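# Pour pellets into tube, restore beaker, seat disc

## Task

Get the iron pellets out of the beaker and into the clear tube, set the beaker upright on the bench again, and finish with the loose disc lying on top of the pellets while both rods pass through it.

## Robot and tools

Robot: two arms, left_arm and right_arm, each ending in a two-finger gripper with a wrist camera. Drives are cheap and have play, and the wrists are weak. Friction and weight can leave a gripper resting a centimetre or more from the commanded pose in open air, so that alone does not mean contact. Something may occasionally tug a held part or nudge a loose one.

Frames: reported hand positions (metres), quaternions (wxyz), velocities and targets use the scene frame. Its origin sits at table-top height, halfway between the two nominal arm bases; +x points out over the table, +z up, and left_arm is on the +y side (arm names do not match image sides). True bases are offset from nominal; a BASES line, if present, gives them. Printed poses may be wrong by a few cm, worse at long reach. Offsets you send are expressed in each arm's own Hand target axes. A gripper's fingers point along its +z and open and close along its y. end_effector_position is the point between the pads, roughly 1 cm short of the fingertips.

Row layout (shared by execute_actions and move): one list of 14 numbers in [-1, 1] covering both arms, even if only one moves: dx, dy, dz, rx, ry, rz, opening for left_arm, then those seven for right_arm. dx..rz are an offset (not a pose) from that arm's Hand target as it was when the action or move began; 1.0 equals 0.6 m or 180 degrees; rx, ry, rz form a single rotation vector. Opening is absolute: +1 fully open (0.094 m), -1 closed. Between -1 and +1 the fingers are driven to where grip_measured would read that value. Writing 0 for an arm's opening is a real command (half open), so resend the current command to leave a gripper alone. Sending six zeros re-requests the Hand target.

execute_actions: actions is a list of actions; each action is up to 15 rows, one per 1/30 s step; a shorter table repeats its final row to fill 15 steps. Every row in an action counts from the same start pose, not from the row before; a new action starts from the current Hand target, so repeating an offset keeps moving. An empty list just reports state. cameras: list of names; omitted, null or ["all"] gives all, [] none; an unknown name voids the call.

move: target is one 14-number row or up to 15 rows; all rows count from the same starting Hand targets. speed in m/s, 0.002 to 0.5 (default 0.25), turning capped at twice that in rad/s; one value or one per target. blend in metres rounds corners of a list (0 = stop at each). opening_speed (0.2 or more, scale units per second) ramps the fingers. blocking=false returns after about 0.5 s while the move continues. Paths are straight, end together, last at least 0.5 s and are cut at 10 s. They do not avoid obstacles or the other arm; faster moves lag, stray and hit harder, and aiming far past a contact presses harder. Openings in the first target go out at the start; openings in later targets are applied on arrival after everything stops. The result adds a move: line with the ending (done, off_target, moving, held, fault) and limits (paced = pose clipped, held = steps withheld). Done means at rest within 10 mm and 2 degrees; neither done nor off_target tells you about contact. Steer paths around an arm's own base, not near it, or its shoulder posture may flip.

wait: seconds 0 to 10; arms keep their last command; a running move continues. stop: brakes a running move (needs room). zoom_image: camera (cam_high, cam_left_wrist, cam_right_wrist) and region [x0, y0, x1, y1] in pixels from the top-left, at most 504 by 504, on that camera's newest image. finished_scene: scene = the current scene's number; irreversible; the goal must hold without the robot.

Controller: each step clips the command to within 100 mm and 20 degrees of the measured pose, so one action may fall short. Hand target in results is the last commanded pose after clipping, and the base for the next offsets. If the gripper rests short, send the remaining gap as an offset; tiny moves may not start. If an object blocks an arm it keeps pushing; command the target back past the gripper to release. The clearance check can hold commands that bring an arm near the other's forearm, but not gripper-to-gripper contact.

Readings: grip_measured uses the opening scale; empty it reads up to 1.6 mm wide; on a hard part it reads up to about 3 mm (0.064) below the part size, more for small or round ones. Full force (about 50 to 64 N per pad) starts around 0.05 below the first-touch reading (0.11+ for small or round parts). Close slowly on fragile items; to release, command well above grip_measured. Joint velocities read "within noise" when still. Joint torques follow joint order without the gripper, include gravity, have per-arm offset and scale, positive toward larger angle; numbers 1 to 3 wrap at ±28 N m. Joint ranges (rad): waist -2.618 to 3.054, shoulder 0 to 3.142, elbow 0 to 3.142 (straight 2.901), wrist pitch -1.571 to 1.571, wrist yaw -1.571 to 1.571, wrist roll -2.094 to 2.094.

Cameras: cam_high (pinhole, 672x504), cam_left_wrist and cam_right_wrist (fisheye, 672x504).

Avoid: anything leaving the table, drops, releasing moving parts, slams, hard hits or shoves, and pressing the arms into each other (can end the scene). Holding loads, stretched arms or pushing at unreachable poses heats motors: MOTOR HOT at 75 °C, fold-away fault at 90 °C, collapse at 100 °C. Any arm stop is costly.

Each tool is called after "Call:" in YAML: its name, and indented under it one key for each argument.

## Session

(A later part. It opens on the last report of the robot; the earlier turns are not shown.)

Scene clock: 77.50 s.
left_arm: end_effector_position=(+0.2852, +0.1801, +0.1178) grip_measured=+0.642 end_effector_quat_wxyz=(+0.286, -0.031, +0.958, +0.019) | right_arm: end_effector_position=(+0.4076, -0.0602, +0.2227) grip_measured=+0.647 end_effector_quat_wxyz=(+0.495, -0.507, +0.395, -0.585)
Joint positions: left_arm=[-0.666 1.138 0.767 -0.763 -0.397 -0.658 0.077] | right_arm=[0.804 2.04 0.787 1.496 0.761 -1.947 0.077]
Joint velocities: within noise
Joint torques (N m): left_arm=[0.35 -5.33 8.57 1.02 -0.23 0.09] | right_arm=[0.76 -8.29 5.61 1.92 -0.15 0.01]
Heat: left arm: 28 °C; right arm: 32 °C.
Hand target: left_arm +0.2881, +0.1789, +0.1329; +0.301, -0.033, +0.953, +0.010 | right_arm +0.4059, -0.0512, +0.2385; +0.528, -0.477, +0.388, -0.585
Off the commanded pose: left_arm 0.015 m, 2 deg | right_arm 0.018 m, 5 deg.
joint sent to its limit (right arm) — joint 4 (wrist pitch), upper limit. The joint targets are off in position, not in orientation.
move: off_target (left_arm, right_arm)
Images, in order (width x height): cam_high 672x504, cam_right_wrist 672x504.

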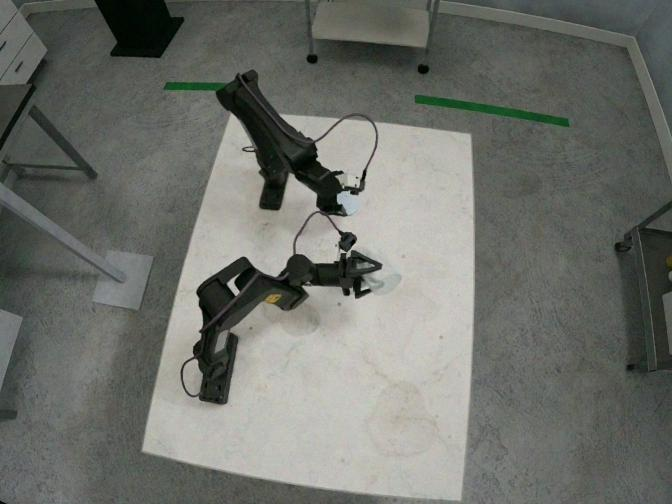

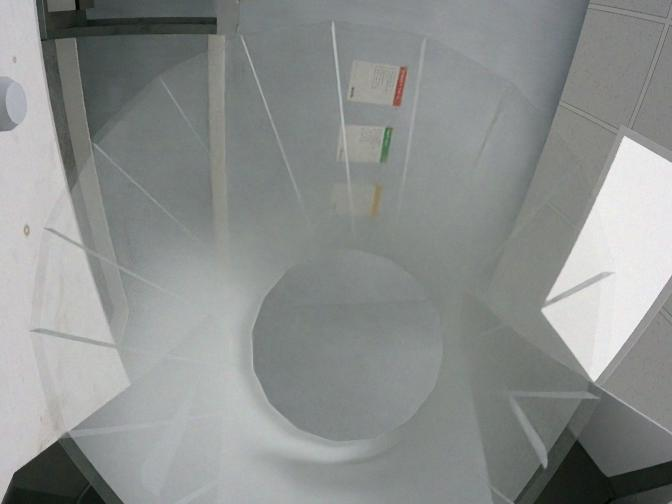

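Call:
move:
  target:
    - [0, 0, 0, 0, 0, 0, 0.42, 0.1447, -0.0232, 0.0022, -0.3183, 0.0491, 0.4845, 0.5]
    - [-0.1235, -0.1633, -0.1435, 0.2062, -0.0046, 0.2892, 0.42, 0.2415, 0.2048, -0.2552, -0.2770, 0.1045, 0.5007, 0.5]
  speed: [0.25, 0.25]
  blend: [0.03, 0]

Scene clock: 88.97 s.
left_arm: end_effector_position=(+0.3045, +0.0828, +0.2381) grip_measured=+0.642 end_effector_quat_wxyz=(+0.264, +0.472, +0.828, -0.147) | right_arm: end_effector_position=(+0.2805, -0.2181, +0.0875) grip_measured=+0.646 end_effector_quat_wxyz=(+0.452, -0.158, +0.875, +0.077)
Joint positions: left_arm=[-0.499 1.344 1.355 -1.03 0.285 0.438 0.077] | right_arm=[0.307 1.085 0.183 0.283 -0.024 -0.026 0.077]
Joint velocities: within noise
Joint torques (N m): left_arm=[0.87 -4.03 8.72 1.18 0.35 0.1] | right_arm=[-0.64 -3.9 4.49 2 0.07 0.18]
Heat: left arm: 28 °C; right arm: 32 °C.
Hand target: left_arm +0.3061, +0.0819, +0.2460; +0.267, +0.476, +0.824, -0.154 | right_arm +0.2900, -0.2194, +0.1050; +0.486, -0.143, +0.858, +0.081
Off the commanded pose: left_arm 0.008 m, 1 deg | right_arm 0.020 m, 5 deg.
move: off_target (right_arm)

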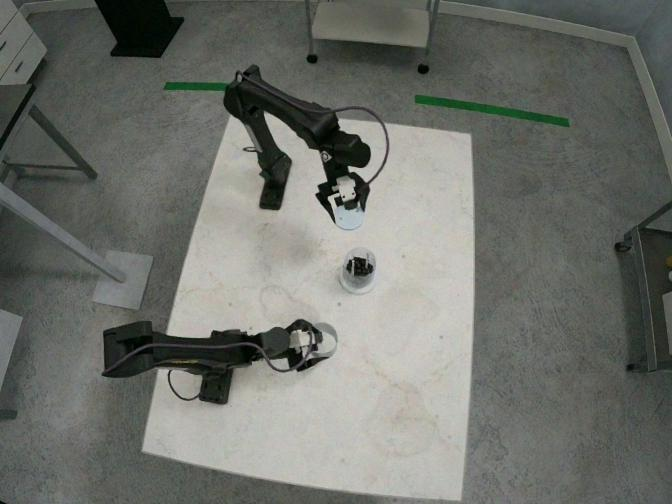

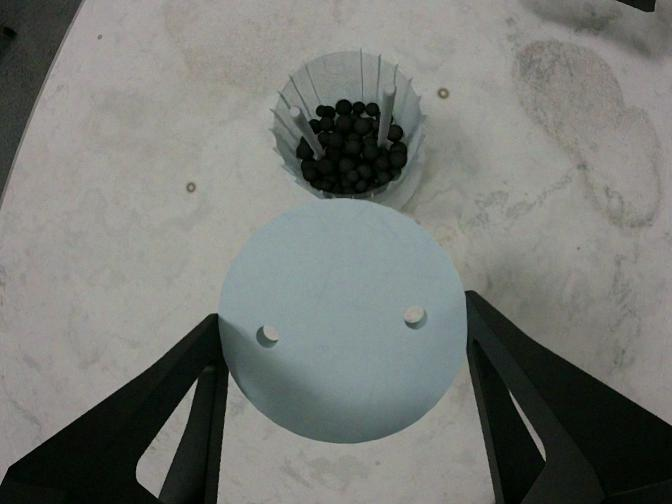

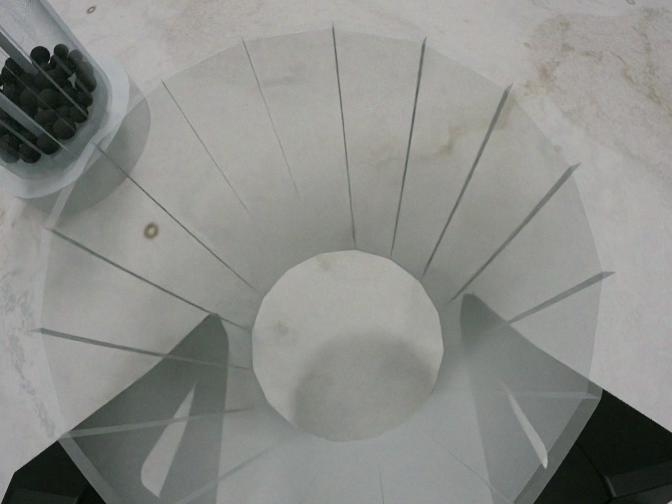

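Call:
zoom_image:
  camera: "cam_left_wrist"
  region: [256, 50, 436, 210]

Call:
move:
  target: [0, 0, 0, 0, 0, 0, 0.42, 0.0743, 0, 0.0446, -0.0052, -0.0122, 0, 0.5]
  speed: 0.08
  cameras: ["cam_left_wrist", "cam_right_wrist"]

Scaled by 2.800 from the camera's 672x504 image, which has a finer 960x720 frame.

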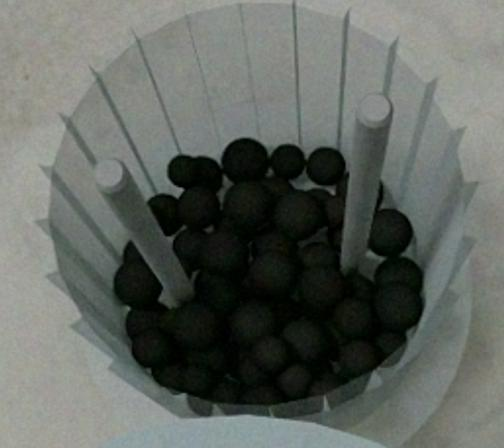

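Scene clock: 92.03 s.
left_arm: end_effector_position=(+0.3045, +0.0828, +0.2381) grip_measured=+0.642 end_effector_quat_wxyz=(+0.264, +0.472, +0.828, -0.147) | right_arm: end_effector_position=(+0.2843, -0.2195, +0.0433) grip_measured=+0.646 end_effector_quat_wxyz=(+0.480, -0.152, +0.860, +0.085)
Joint positions: left_arm=[-0.499 1.344 1.355 -1.03 0.285 0.44 0.077] | right_arm=[0.288 1.585 0.039 0.993 -0.041 -0.025 0.077]
Joint velocities: within noise
Joint torques (N m): left_arm=[0.98 -4.07 9.06 1.16 0.31 0.08] | right_arm=[-0.68 -2.84 2.02 2.12 -0.1 0.05]
Heat: left arm: 28 °C; right arm: 32 °C.
Hand target: left_arm +0.3061, +0.0819, +0.2460; +0.267, +0.476, +0.824, -0.154 | right_arm +0.2900, -0.2194, +0.0530; +0.501, -0.145, +0.848, +0.091
Off the commanded pose: left_arm 0.008 m, 1 deg | right_arm 0.011 m, 3 deg.
move: off_target (right_arm)
Images, in order (width x height): cam_left_wrist 672x504, cam_right_wrist 672x504.

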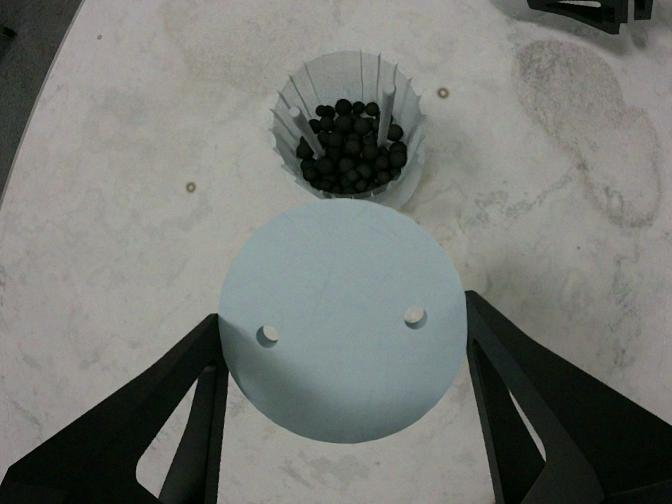

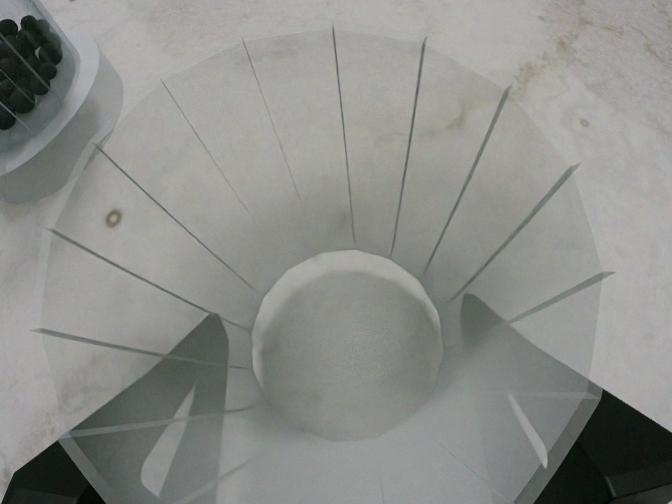

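Call:
move:
  target:
    - [0, 0, 0, 0, 0, 0, 0.42, 0.01825, 0, 0.0100, 0, 0.0067, 0, 0.5]
    - [0, 0, 0, 0, 0, 0, 0.42, 0.01825, 0, 0.0100, 0, 0.0067, 0, 0.8]
  speed: 0.03
  opening_speed: 0.3
  cameras: ["cam_high", "cam_right_wrist"]

Call:
zoom_image:
  camera: "cam_high"
  region: [310, 220, 410, 320]

Scene clock: 97.13 s.
left_arm: end_effector_position=(+0.3045, +0.0828, +0.2381) grip_measured=+0.642 end_effector_quat_wxyz=(+0.264, +0.472, +0.828, -0.147) | right_arm: end_effector_position=(+0.2854, -0.2189, +0.0343) grip_measured=+0.798 end_effector_quat_wxyz=(+0.478, -0.149, +0.862, +0.087)
Joint positions: left_arm=[-0.499 1.344 1.355 -1.03 0.285 0.44 0.077] | right_arm=[0.288 1.698 0.039 1.102 -0.042 -0.017 0.084]
Joint velocities: within noise
Joint torques (N m): left_arm=[0.83 -4.04 8.92 1.14 0.33 0.07] | right_arm=[-0.58 -3.1 1.66 1.94 -0.08 0.05]
Heat: left arm: 28 °C; right arm: 32 °C.
Hand target: left_arm +0.3061, +0.0819, +0.2460; +0.267, +0.476, +0.824, -0.154 | right_arm +0.2900, -0.2193, +0.0405; +0.492, -0.146, +0.853, +0.090
Off the commanded pose: left_arm 0.008 m, 1 deg | right_arm 0.008 m, 2 deg.
move: done
Images, in order (width x height): cam_high 672x504, cam_right_wrist 672x504.

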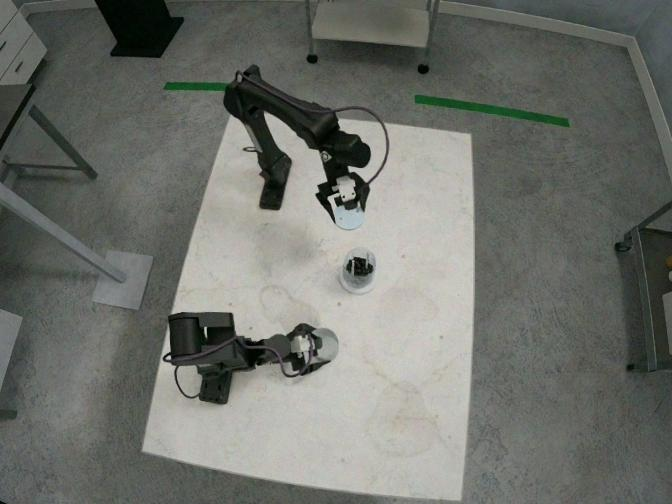

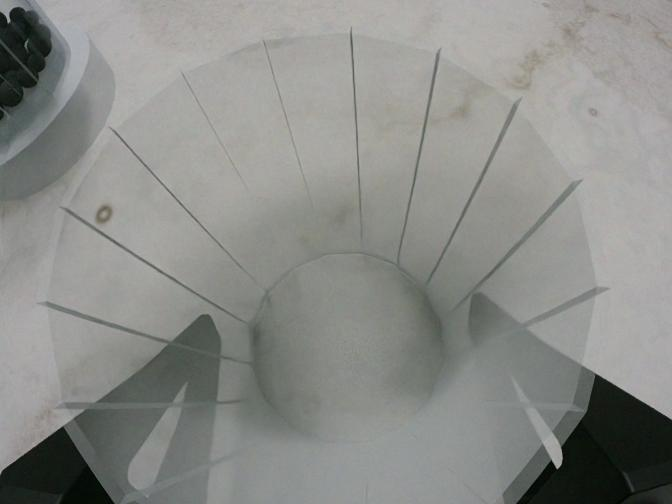

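Scaled by 5.040.

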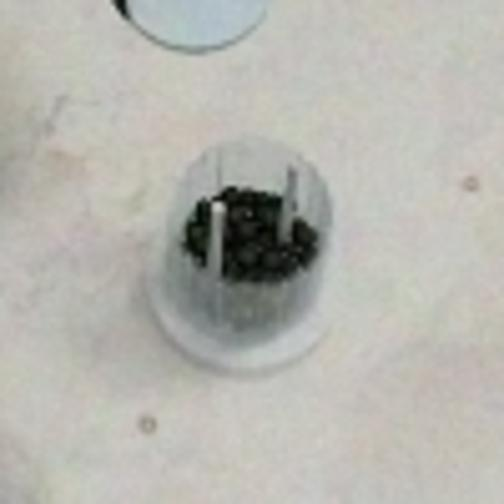

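Call:
move:
  target:
    - [0, 0, 0, 0, 0, 0, 0.42, 0, 0, 0, 0, 0, 0, 1.0]
    - [-0.0165, -0.0045, 0.0965, 0, 0, 0, 0.42, -0.2597, 0.0030, -0.1493, 0, 0, 0, 1.0]
  speed: [0.1, 0.1]
  opening_speed: 0.3

Scene clock: 105.80 s.
left_arm: end_effector_position=(+0.3200, +0.0517, +0.2041) grip_measured=+0.642 end_effector_quat_wxyz=(+0.257, +0.479, +0.826, -0.149) | right_arm: end_effector_position=(+0.2892, -0.2177, +0.2038) grip_measured=+0.998 end_effector_quat_wxyz=(+0.480, -0.149, +0.860, +0.087)
Joint positions: left_arm=[-0.565 1.442 1.302 -0.881 0.259 0.395 0.077] | right_arm=[0.288 0.836 0.536 -0.251 -0.042 -0.017 0.094]
Joint velocities: within noise
Joint torques (N m): left_arm=[-0.76 -5.01 6.24 1.71 0.15 -0.13] | right_arm=[-0.39 -2.44 8.49 1.33 -0.06 0.06]
Heat: left arm: 27 °C; right arm: 31 °C.
Hand target: left_arm +0.3247, +0.0442, +0.2049; +0.267, +0.476, +0.824, -0.154 | right_arm +0.2901, -0.2190, +0.2202; +0.492, -0.146, +0.853, +0.090
Off the commanded pose: left_arm 0.009 m, 1 deg | right_arm 0.017 m, 2 deg.
move: off_target (right_arm)

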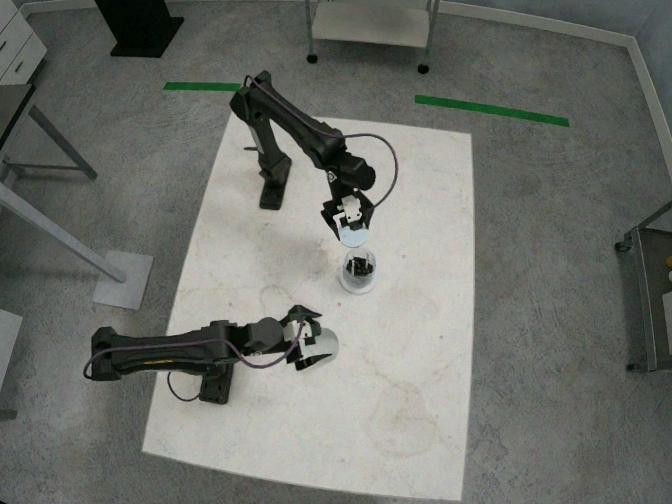

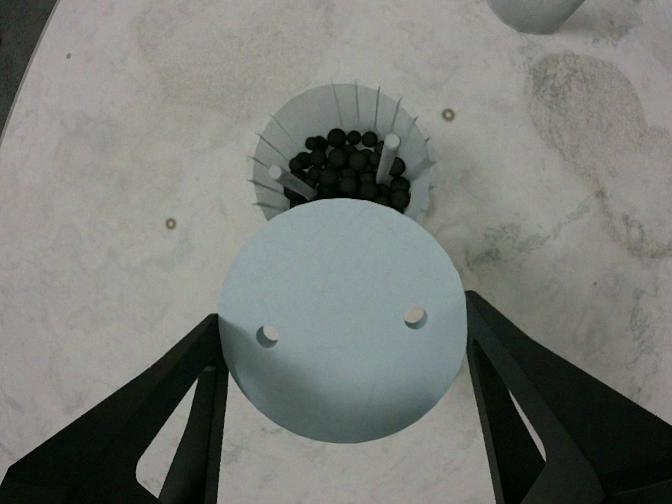

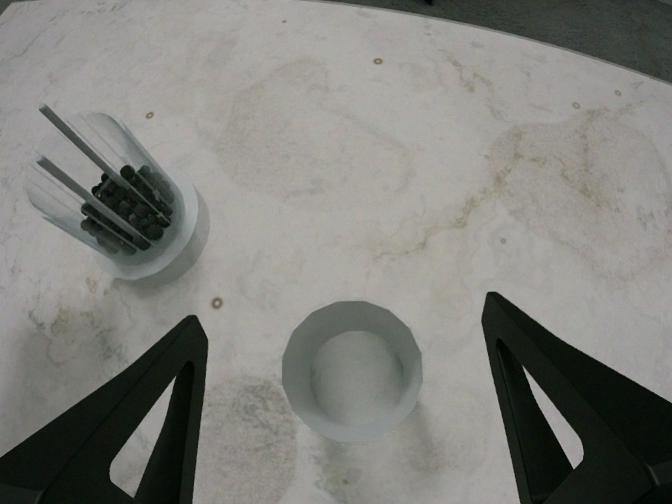

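Call:
zoom_image:
  camera: "cam_left_wrist"
  region: [240, 80, 440, 230]

Call:
zoom_image:
  camera: "cam_left_wrist"
  region: [238, 286, 448, 366]

Scaled by 2.520 from the camera's 672x504 image, which has a finer 960x720 frame.

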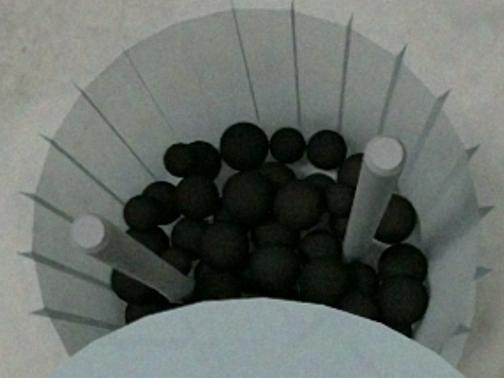

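Scaled by 2.400 from the camera's 672x504 image, which has a finer 960x720 frame.

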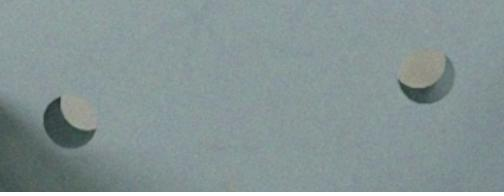

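Call:
move:
  target: [-0.0642, -0.0023, 0.0712, -0.0196, 0, -0.0270, 0.42, -0.0577, 0.1652, 0.0207, -0.1966, -0.2156, -0.0371, 1.0]
  speed: 0.15

Scene clock: 114.17 s.
left_arm: end_effector_position=(+0.3432, +0.0077, +0.1834) grip_measured=+0.642 end_effector_quat_wxyz=(+0.255, +0.436, +0.853, -0.131) | right_arm: end_effector_position=(+0.2868, -0.1196, +0.2395) grip_measured=+0.998 end_effector_quat_wxyz=(+0.676, -0.295, +0.580, +0.346)
Joint positions: left_arm=[-0.674 1.602 1.378 -0.781 0.141 0.214 0.077] | right_arm=[0.27 1.479 0.197 1.478 -0.651 0.122 0.094]
Joint velocities: within noise
Joint torques (N m): left_arm=[-0.87 -6.04 9.13 1.72 0.04 -0.08] | right_arm=[0.69 -3.11 3.14 1.79 0 0.15]
Heat: left arm: 27 °C; right arm: 31 °C.
Hand target: left_arm +0.3517, -0.0052, +0.1929; +0.275, +0.432, +0.848, -0.140 | right_arm +0.2830, -0.1164, +0.2449; +0.681, -0.296, +0.568, +0.355
Off the commanded pose: left_arm 0.018 m, 3 deg | right_arm 0.007 m, 2 deg.
move: off_target (left_arm)

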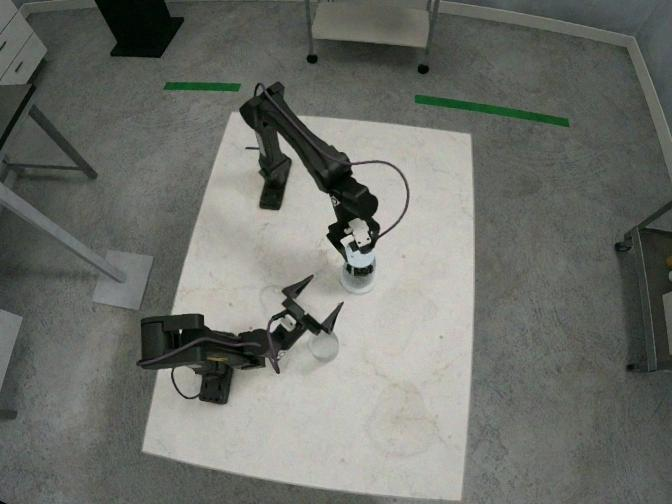

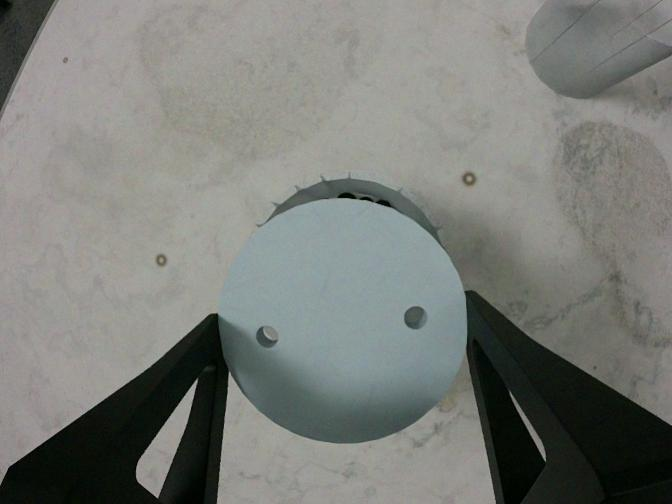

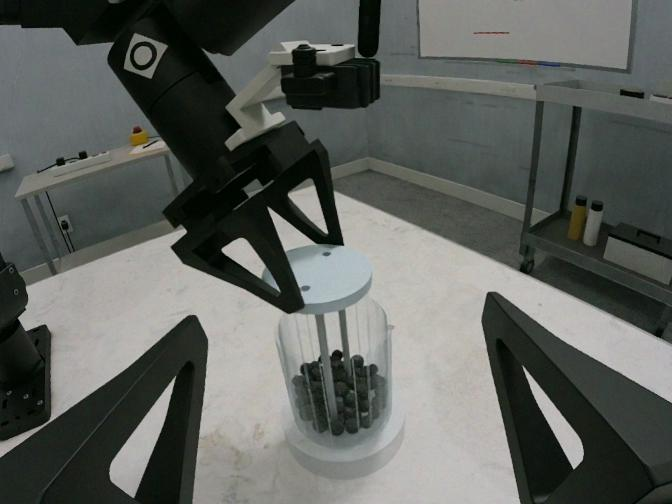

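Call:
zoom_image:
  camera: "cam_right_wrist"
  region: [255, 225, 405, 345]

Call:
zoom_image:
  camera: "cam_left_wrist"
  region: [237, 306, 297, 366]

Call:
zoom_image:
  camera: "cam_left_wrist"
  region: [386, 287, 446, 347]

Scaled by 3.360 from the camera's 672x504 image, which has a finer 960x720 frame.

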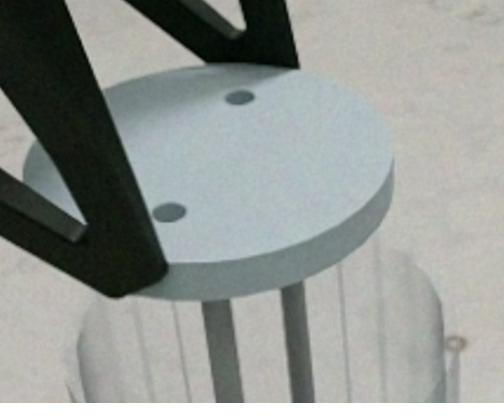

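Scaled by 8.400 from the camera's 672x504 image, which has a finer 960x720 frame.

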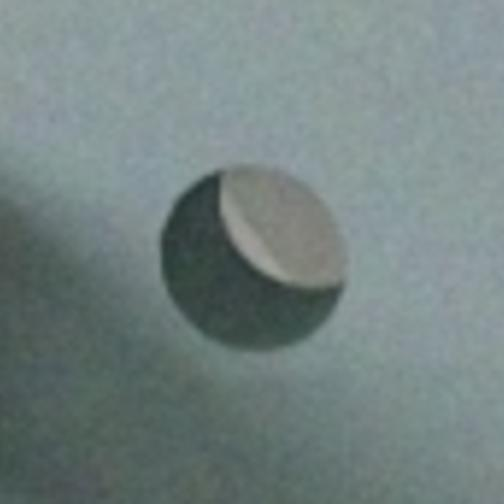

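Scaled by 8.400 from the camera's 672x504 image, which has a finer 960x720 frame.

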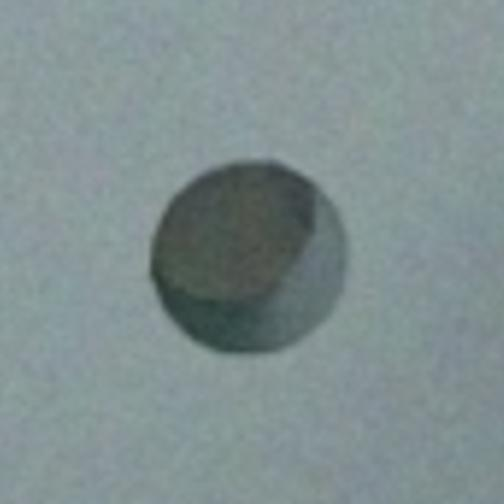

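Call:
move:
  target: [-0.0108, -0.0003, 0.0037, 0, -0.0067, 0, 0.42, 0, 0, 0, 0, 0, 0, 1.0]
  speed: 0.02
  cameras: ["cam_left_wrist", "cam_right_wrist"]

Call:
zoom_image:
  camera: "cam_left_wrist"
  region: [237, 306, 297, 366]

Call:
zoom_image:
  camera: "cam_left_wrist"
  region: [386, 287, 446, 347]

Scene clock: 118.57 s.
left_arm: end_effector_position=(+0.3471, +0.0045, +0.1830) grip_measured=+0.642 end_effector_quat_wxyz=(+0.260, +0.433, +0.853, -0.134) | right_arm: end_effector_position=(+0.2867, -0.1197, +0.2399) grip_measured=+0.998 end_effector_quat_wxyz=(+0.677, -0.294, +0.579, +0.347)
Joint positions: left_arm=[-0.674 1.611 1.379 -0.761 0.141 0.208 0.077] | right_arm=[0.27 1.479 0.197 1.479 -0.651 0.124 0.094]
Joint velocities: within noise
Joint torques (N m): left_arm=[-1.11 -6.27 9.2 1.7 0.11 -0.14] | right_arm=[0.69 -3.03 3.21 1.78 0 0.13]
Heat: left arm: 27 °C; right arm: 32 °C.
Hand target: left_arm +0.3554, -0.0106, +0.1949; +0.284, +0.430, +0.845, -0.145 | right_arm +0.2830, -0.1164, +0.2449; +0.681, -0.296, +0.568, +0.355
Off the commanded pose: left_arm 0.021 m, 3 deg | right_arm 0.007 m, 2 deg.
move: off_target (left_arm)
Images, in order (width x height): cam_left_wrist 672x504, cam_right_wrist 672x504.

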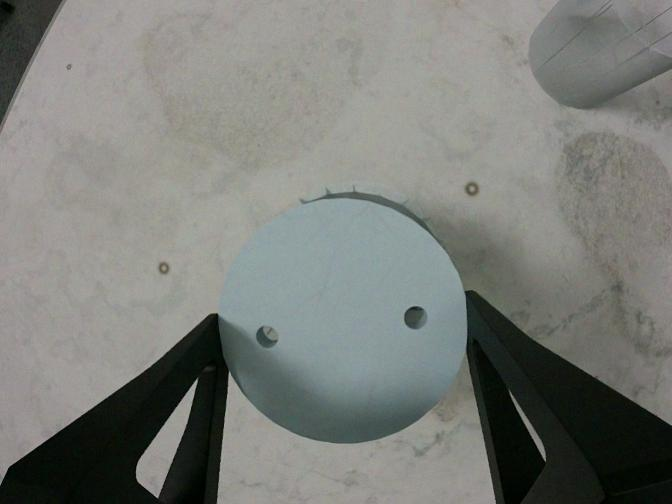

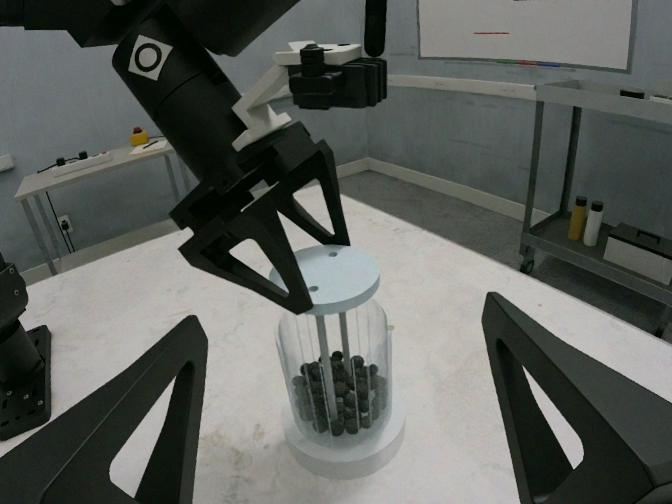

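Scaled by 8.400 from the camera's 672x504 image, which has a finer 960x720 frame.

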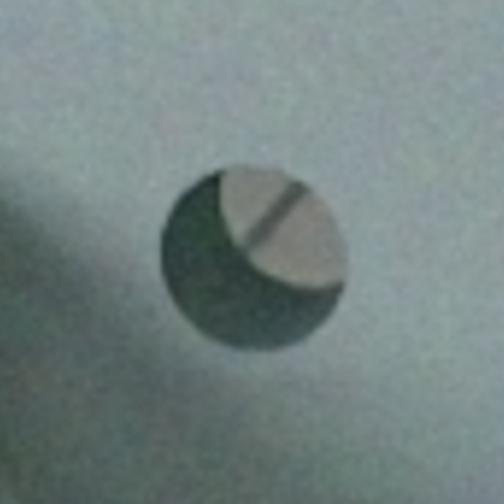

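Scaled by 8.400 from the camera's 672x504 image, which has a finer 960x720 frame.

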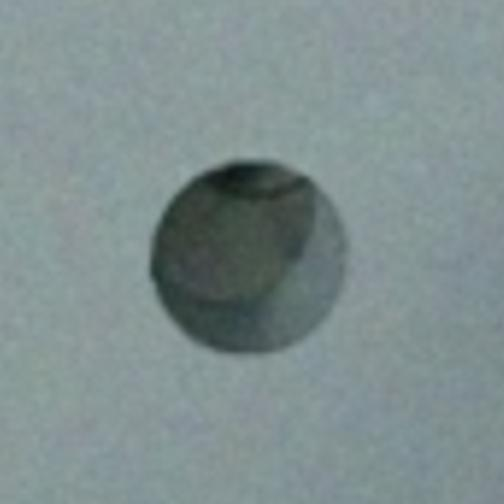

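Call:
zoom_image:
  camera: "cam_left_wrist"
  region: [401, 300, 431, 330]

Scaled by 16.800 from the camera's 672x504 image, which has a finer 960x720 frame.

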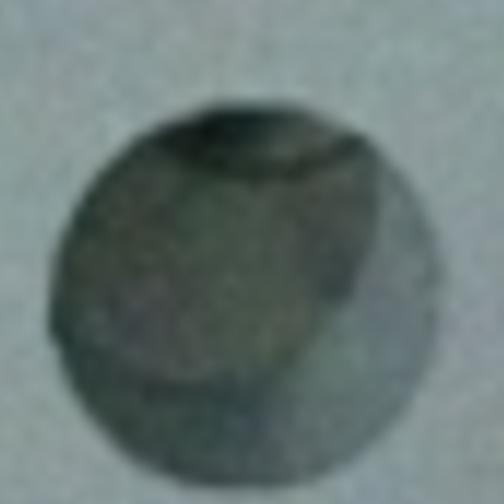

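Call:
move:
  target: [-0.0084, -0.0022, 0.0020, 0.0008, -0.0044, 0.0012, 0.42, 0, 0, 0, 0, 0, 0, 1.0]
  speed: 0.02
  cameras: ["cam_left_wrist"]

Call:
zoom_image:
  camera: "cam_left_wrist"
  region: [237, 306, 297, 366]

Call:
zoom_image:
  camera: "cam_left_wrist"
  region: [386, 287, 446, 347]

Scene clock: 124.73 s.
left_arm: end_effector_position=(+0.3486, -0.0001, +0.1840) grip_measured=+0.642 end_effector_quat_wxyz=(+0.264, +0.435, +0.850, -0.136) | right_arm: end_effector_position=(+0.2867, -0.1197, +0.2399) grip_measured=+0.998 end_effector_quat_wxyz=(+0.677, -0.294, +0.579, +0.347)
Joint positions: left_arm=[-0.68 1.618 1.385 -0.749 0.141 0.207 0.077] | right_arm=[0.27 1.479 0.197 1.479 -0.651 0.124 0.094]
Joint velocities: within noise
Joint torques (N m): left_arm=[-0.88 -6.65 9.29 1.8 0.09 -0.12] | right_arm=[0.65 -3.04 3.33 1.77 -0.01 0.15]
Heat: left arm: 27 °C; right arm: 32 °C.
Hand target: left_arm +0.3571, -0.0153, +0.1970; +0.289, +0.431, +0.842, -0.148 | right_arm +0.2830, -0.1164, +0.2449; +0.681, -0.296, +0.568, +0.355
Off the commanded pose: left_arm 0.022 m, 3 deg | right_arm 0.007 m, 2 deg.
move: off_target (left_arm)
Images, in order (width x height): cam_left_wrist 672x504.

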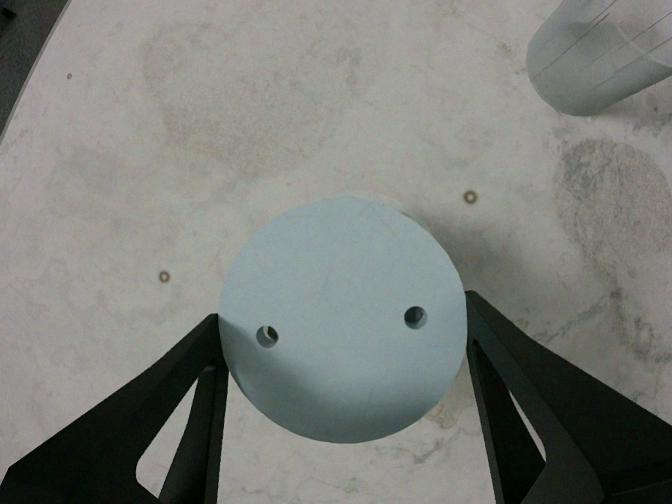

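Scaled by 8.400 from the camera's 672x504 image, which has a finer 960x720 frame.

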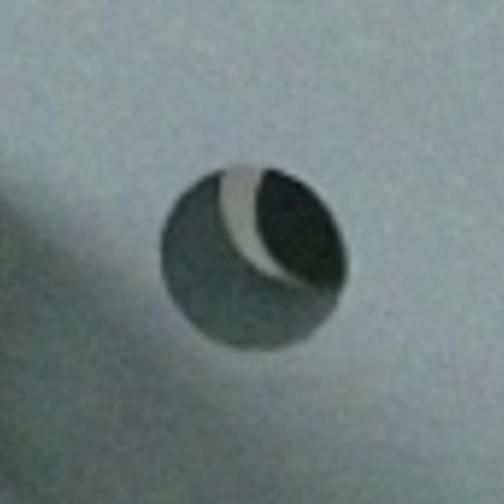

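Scaled by 8.400 from the camera's 672x504 image, which has a finer 960x720 frame.

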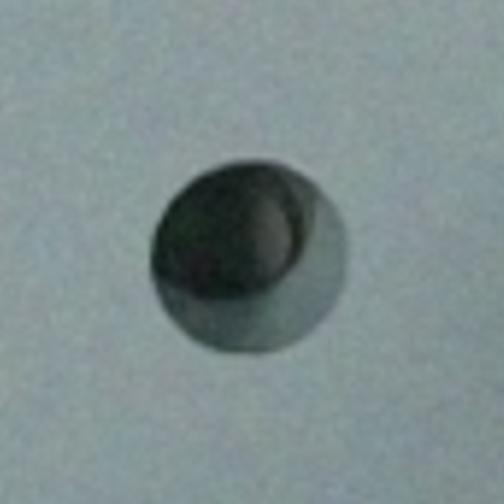

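Call:
move:
  target: [0.0050, -0.0003, 0.0046, 0, 0, 0, 0.42, 0, 0, 0, 0, 0, 0, 1.0]
  speed: 0.02
  cameras: []

Scene clock: 128.33 s.
left_arm: end_effector_position=(+0.3510, -0.0021, +0.1861) grip_measured=+0.642 end_effector_quat_wxyz=(+0.271, +0.434, +0.848, -0.137) | right_arm: end_effector_position=(+0.2867, -0.1197, +0.2399) grip_measured=+0.998 end_effector_quat_wxyz=(+0.677, -0.294, +0.579, +0.347)
Joint positions: left_arm=[-0.68 1.618 1.385 -0.734 0.141 0.205 0.077] | right_arm=[0.27 1.479 0.197 1.479 -0.651 0.124 0.094]
Joint velocities: within noise
Joint torques (N m): left_arm=[-0.77 -6.78 7.71 1.8 0.11 -0.16] | right_arm=[0.57 -3.07 3.23 1.8 0 0.15]
Heat: left arm: 27 °C; right arm: 32 °C.
Hand target: left_arm +0.3566, -0.0148, +0.1930; +0.289, +0.431, +0.842, -0.148 | right_arm +0.2830, -0.1164, +0.2449; +0.681, -0.296, +0.568, +0.355
Off the commanded pose: left_arm 0.016 m, 3 deg | right_arm 0.007 m, 2 deg.
move: off_target (left_arm)
No camera images: "cameras" was empty.

Call:
move:
  target:
    - [0.0448, 0.0211, -0.0612, 0, 0.0100, 0, 0.42, 0, 0, 0, 0, 0, 0, 1.0]
    - [0.0041, 0.0023, -0.0084, 0, 0.0017, 0, 0.42, 0, 0, 0, 0, 0, 0, 1.0]
  speed: [0.06, 0.03]
  cameras: ["cam_left_wrist"]

Call:
zoom_image:
  camera: "cam_left_wrist"
  region: [237, 306, 297, 366]

Call:
zoom_image:
  camera: "cam_left_wrist"
  region: [386, 287, 446, 347]

Scene clock: 135.20 s.
left_arm: end_effector_position=(+0.3447, +0.0031, +0.1829) grip_measured=+0.642 end_effector_quat_wxyz=(+0.262, +0.437, +0.849, -0.138) | right_arm: end_effector_position=(+0.2867, -0.1197, +0.2399) grip_measured=+0.998 end_effector_quat_wxyz=(+0.677, -0.294, +0.579, +0.347)
Joint positions: left_arm=[-0.677 1.603 1.367 -0.751 0.149 0.213 0.077] | right_arm=[0.27 1.479 0.197 1.479 -0.651 0.124 0.094]
Joint velocities: within noise
Joint torques (N m): left_arm=[-0.62 -6.37 9.22 1.74 0.05 -0.19] | right_arm=[0.68 -3.06 3.33 1.8 0.02 0.15]
Heat: left arm: 27 °C; right arm: 32 °C.
Hand target: left_arm +0.3547, -0.0099, +0.1955; +0.287, +0.432, +0.842, -0.147 | right_arm +0.2830, -0.1164, +0.2449; +0.681, -0.296, +0.568, +0.355
Off the commanded pose: left_arm 0.021 m, 3 deg | right_arm 0.007 m, 2 deg.
move: off_target (left_arm)
Images, in order (width x height): cam_left_wrist 672x504.

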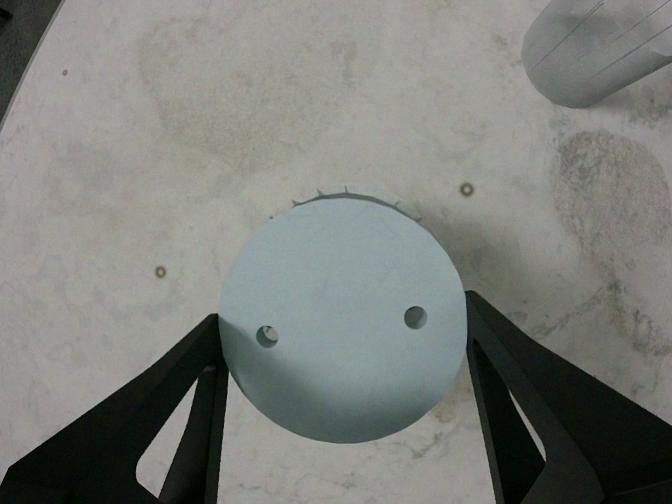

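Scaled by 8.400 from the camera's 672x504 image, which has a finer 960x720 frame.

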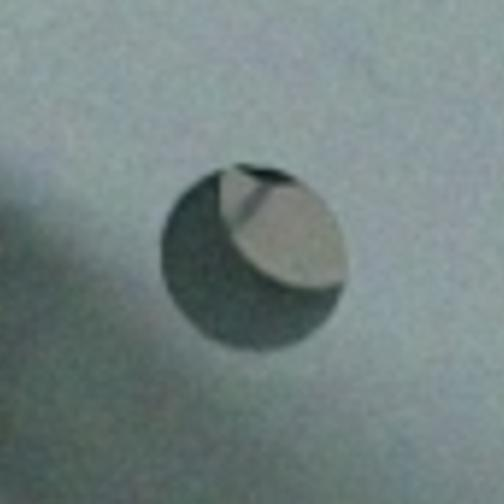

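Scaled by 8.400 from the camera's 672x504 image, which has a finer 960x720 frame.

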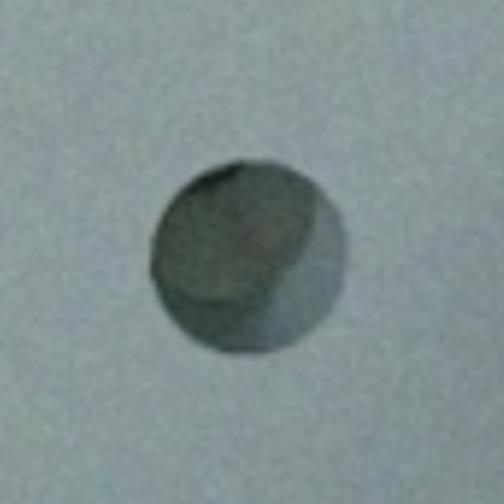

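Call:
move:
  target: [-0.0055, 0.0009, 0.0030, 0, -0.0008, 0, 0.42, 0, 0, 0, 0, 0, 0, 1.0]
  speed: 0.03
  cameras: []

Scene clock: 137.97 s.
left_arm: end_effector_position=(+0.3474, +0.0008, +0.1830) grip_measured=+0.642 end_effector_quat_wxyz=(+0.262, +0.437, +0.849, -0.138) | right_arm: end_effector_position=(+0.2867, -0.1197, +0.2399) grip_measured=+0.998 end_effector_quat_wxyz=(+0.677, -0.294, +0.579, +0.347)
Joint positions: left_arm=[-0.677 1.615 1.379 -0.749 0.149 0.211 0.077] | right_arm=[0.27 1.479 0.197 1.479 -0.651 0.124 0.094]
Joint velocities: within noise
Joint torques (N m): left_arm=[-0.95 -6.3 9.29 1.73 0.05 -0.17] | right_arm=[0.57 -2.99 3.15 1.79 0.01 0.2]
Heat: left arm: 27 °C; right arm: 33 °C.
Hand target: left_arm +0.3574, -0.0126, +0.1961; +0.288, +0.431, +0.842, -0.147 | right_arm +0.2830, -0.1164, +0.2449; +0.681, -0.296, +0.568, +0.355
Off the commanded pose: left_arm 0.021 m, 3 deg | right_arm 0.007 m, 2 deg.
move: off_target (left_arm)
No camera images: "cameras" was empty.

Call:
wait:
  seconds: 0
  cameras: ["cam_left_wrist"]

Call:
zoom_image:
  camera: "cam_left_wrist"
  region: [252, 321, 282, 351]

Call:
zoom_image:
  camera: "cam_left_wrist"
  region: [400, 302, 430, 332]

Scene clock: 138.37 s.
left_arm: end_effector_position=(+0.3476, +0.0006, +0.1836) grip_measured=+0.642 end_effector_quat_wxyz=(+0.263, +0.437, +0.849, -0.138) | right_arm: end_effector_position=(+0.2867, -0.1197, +0.2399) grip_measured=+0.998 end_effector_quat_wxyz=(+0.677, -0.294, +0.579, +0.347)
Joint positions: left_arm=[-0.677 1.615 1.381 -0.749 0.149 0.211 0.077] | right_arm=[0.27 1.479 0.197 1.479 -0.651 0.124 0.094]
Joint velocities: within noise
Joint torques (N m): left_arm=[-1.01 -6.41 9.31 1.8 0.08 -0.14] | right_arm=[0.64 -3.03 3.37 1.8 0.02 0.15]
Heat: left arm: 27 °C; right arm: 33 °C.
Hand target: left_arm +0.3574, -0.0126, +0.1961; +0.288, +0.431, +0.842, -0.147 | right_arm +0.2830, -0.1164, +0.2449; +0.681, -0.296, +0.568, +0.355
Tool commands: left_gripper/opening=+0.42 right_gripper/opening=+1.0
Off the commanded pose: left_arm 0.021 m, 3 deg | right_arm 0.007 m, 2 deg.
Images, in order (width x height): cam_left_wrist 672x504.

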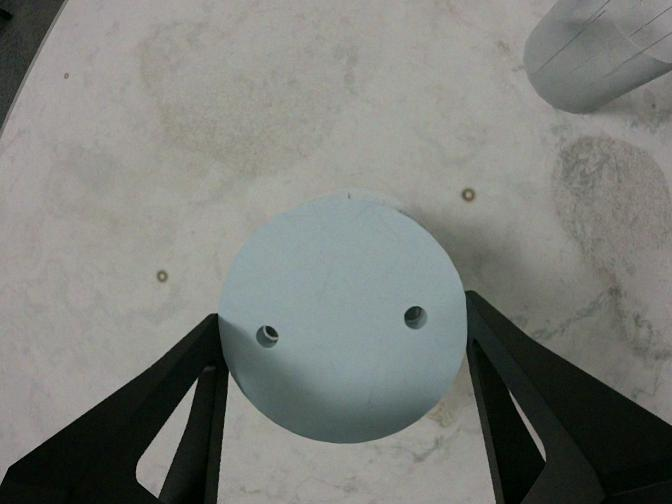

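Scaled by 16.800 from the camera's 672x504 image, which has a finer 960x720 frame.

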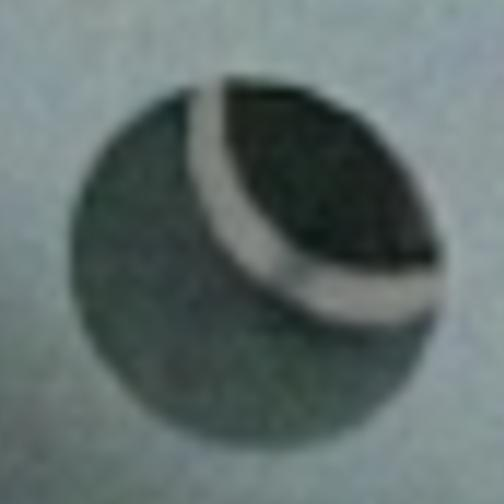

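Scaled by 16.800 from the camera's 672x504 image, which has a finer 960x720 frame.

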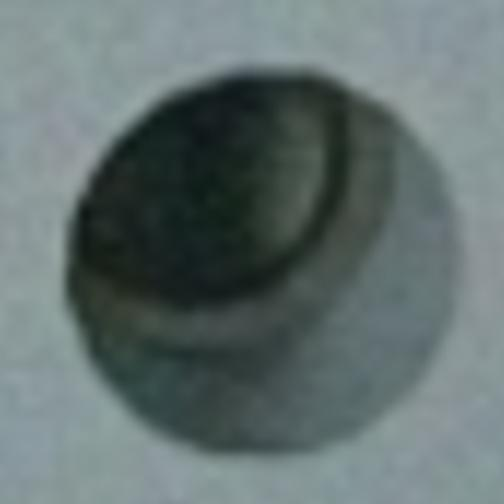

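Call:
move:
  target: [0.0148, -0.0016, 0.0080, 0.0017, 0.0090, -0.0013, 0.42, 0, 0, 0, 0, 0, 0, 1.0]
  speed: 0.02
  cameras: []

Scene clock: 144.07 s.
left_arm: end_effector_position=(+0.3480, +0.0003, +0.1805) grip_measured=+0.642 end_effector_quat_wxyz=(+0.260, +0.437, +0.850, -0.137) | right_arm: end_effector_position=(+0.2867, -0.1197, +0.2399) grip_measured=+0.998 end_effector_quat_wxyz=(+0.677, -0.294, +0.579, +0.347)
Joint positions: left_arm=[-0.677 1.623 1.381 -0.749 0.149 0.211 0.077] | right_arm=[0.27 1.479 0.197 1.479 -0.651 0.124 0.094]
Joint velocities: within noise
Joint torques (N m): left_arm=[-1.03 -6.61 8.25 1.71 0.06 -0.1] | right_arm=[0.66 -3.1 3.29 1.81 0 0.18]
Heat: left arm: 27 °C; right arm: 33 °C.
Hand target: left_arm +0.3542, -0.0099, +0.1868; +0.275, +0.433, +0.846, -0.144 | right_arm +0.2830, -0.1164, +0.2449; +0.681, -0.296, +0.568, +0.355
Off the commanded pose: left_arm 0.013 m, 2 deg | right_arm 0.007 m, 2 deg.
move: off_target (left_arm)
No camera images: "cameras" was empty.

Call:
wait:
  seconds: 0
  cameras: ["cam_left_wrist", "cam_right_wrist"]

Call:
zoom_image:
  camera: "cam_left_wrist"
  region: [252, 321, 282, 351]

Call:
zoom_image:
  camera: "cam_left_wrist"
  region: [400, 302, 430, 332]

Call:
zoom_image:
  camera: "cam_right_wrist"
  region: [255, 225, 405, 345]

Scene clock: 144.83 s.
left_arm: end_effector_position=(+0.3480, +0.0003, +0.1805) grip_measured=+0.642 end_effector_quat_wxyz=(+0.260, +0.437, +0.850, -0.137) | right_arm: end_effector_position=(+0.2867, -0.1197, +0.2399) grip_measured=+0.998 end_effector_quat_wxyz=(+0.677, -0.294, +0.579, +0.347)
Joint positions: left_arm=[-0.677 1.623 1.381 -0.749 0.149 0.211 0.077] | right_arm=[0.27 1.479 0.197 1.479 -0.651 0.124 0.094]
Joint velocities: within noise
Joint torques (N m): left_arm=[-0.91 -6.68 8.16 1.66 0 -0.12] | right_arm=[0.62 -3.12 3.37 1.81 0.01 0.14]
Heat: left arm: 27 °C; right arm: 33 °C.
Hand target: left_arm +0.3542, -0.0099, +0.1868; +0.275, +0.433, +0.846, -0.144 | right_arm +0.2830, -0.1164, +0.2449; +0.681, -0.296, +0.568, +0.355
Tool commands: left_gripper/opening=+0.42 right_gripper/opening=+1.0
Off the commanded pose: left_arm 0.013 m, 2 deg | right_arm 0.007 m, 2 deg.
Images, in order (width x height): cam_left_wrist 672x504, cam_right_wrist 672x504.

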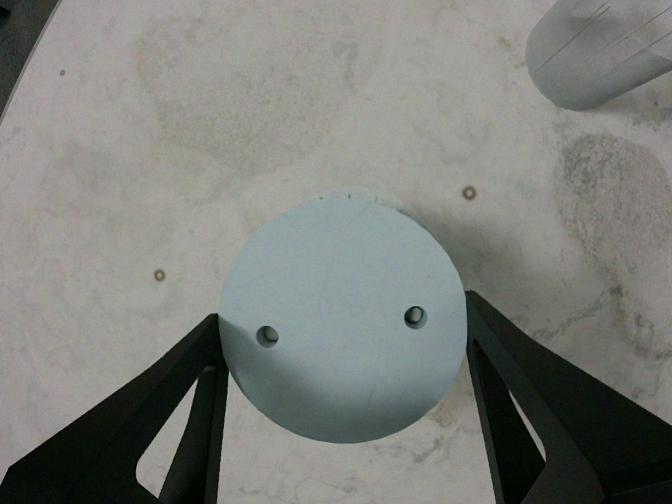

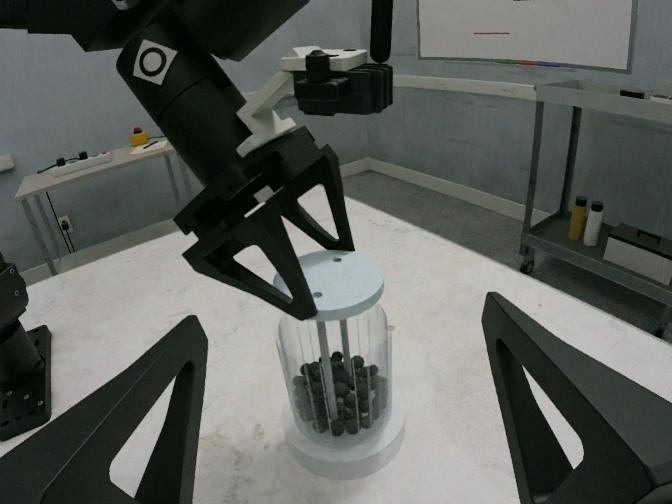

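Scaled by 16.800 from the camera's 672x504 image, which has a finer 960x720 frame.

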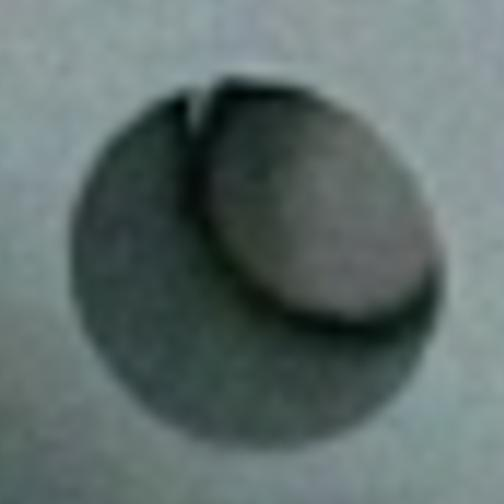

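Scaled by 16.800 from the camera's 672x504 image, which has a finer 960x720 frame.

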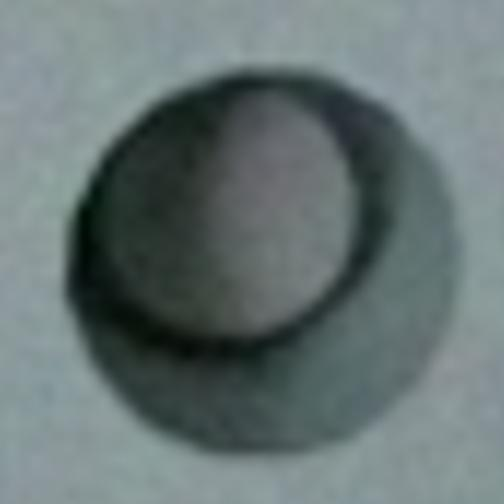

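Scaled by 3.360 from the camera's 672x504 image, which has a finer 960x720 frame.

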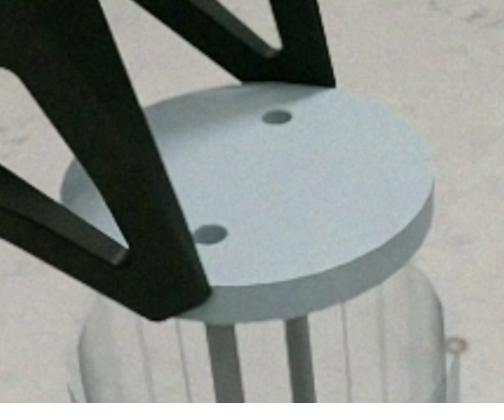

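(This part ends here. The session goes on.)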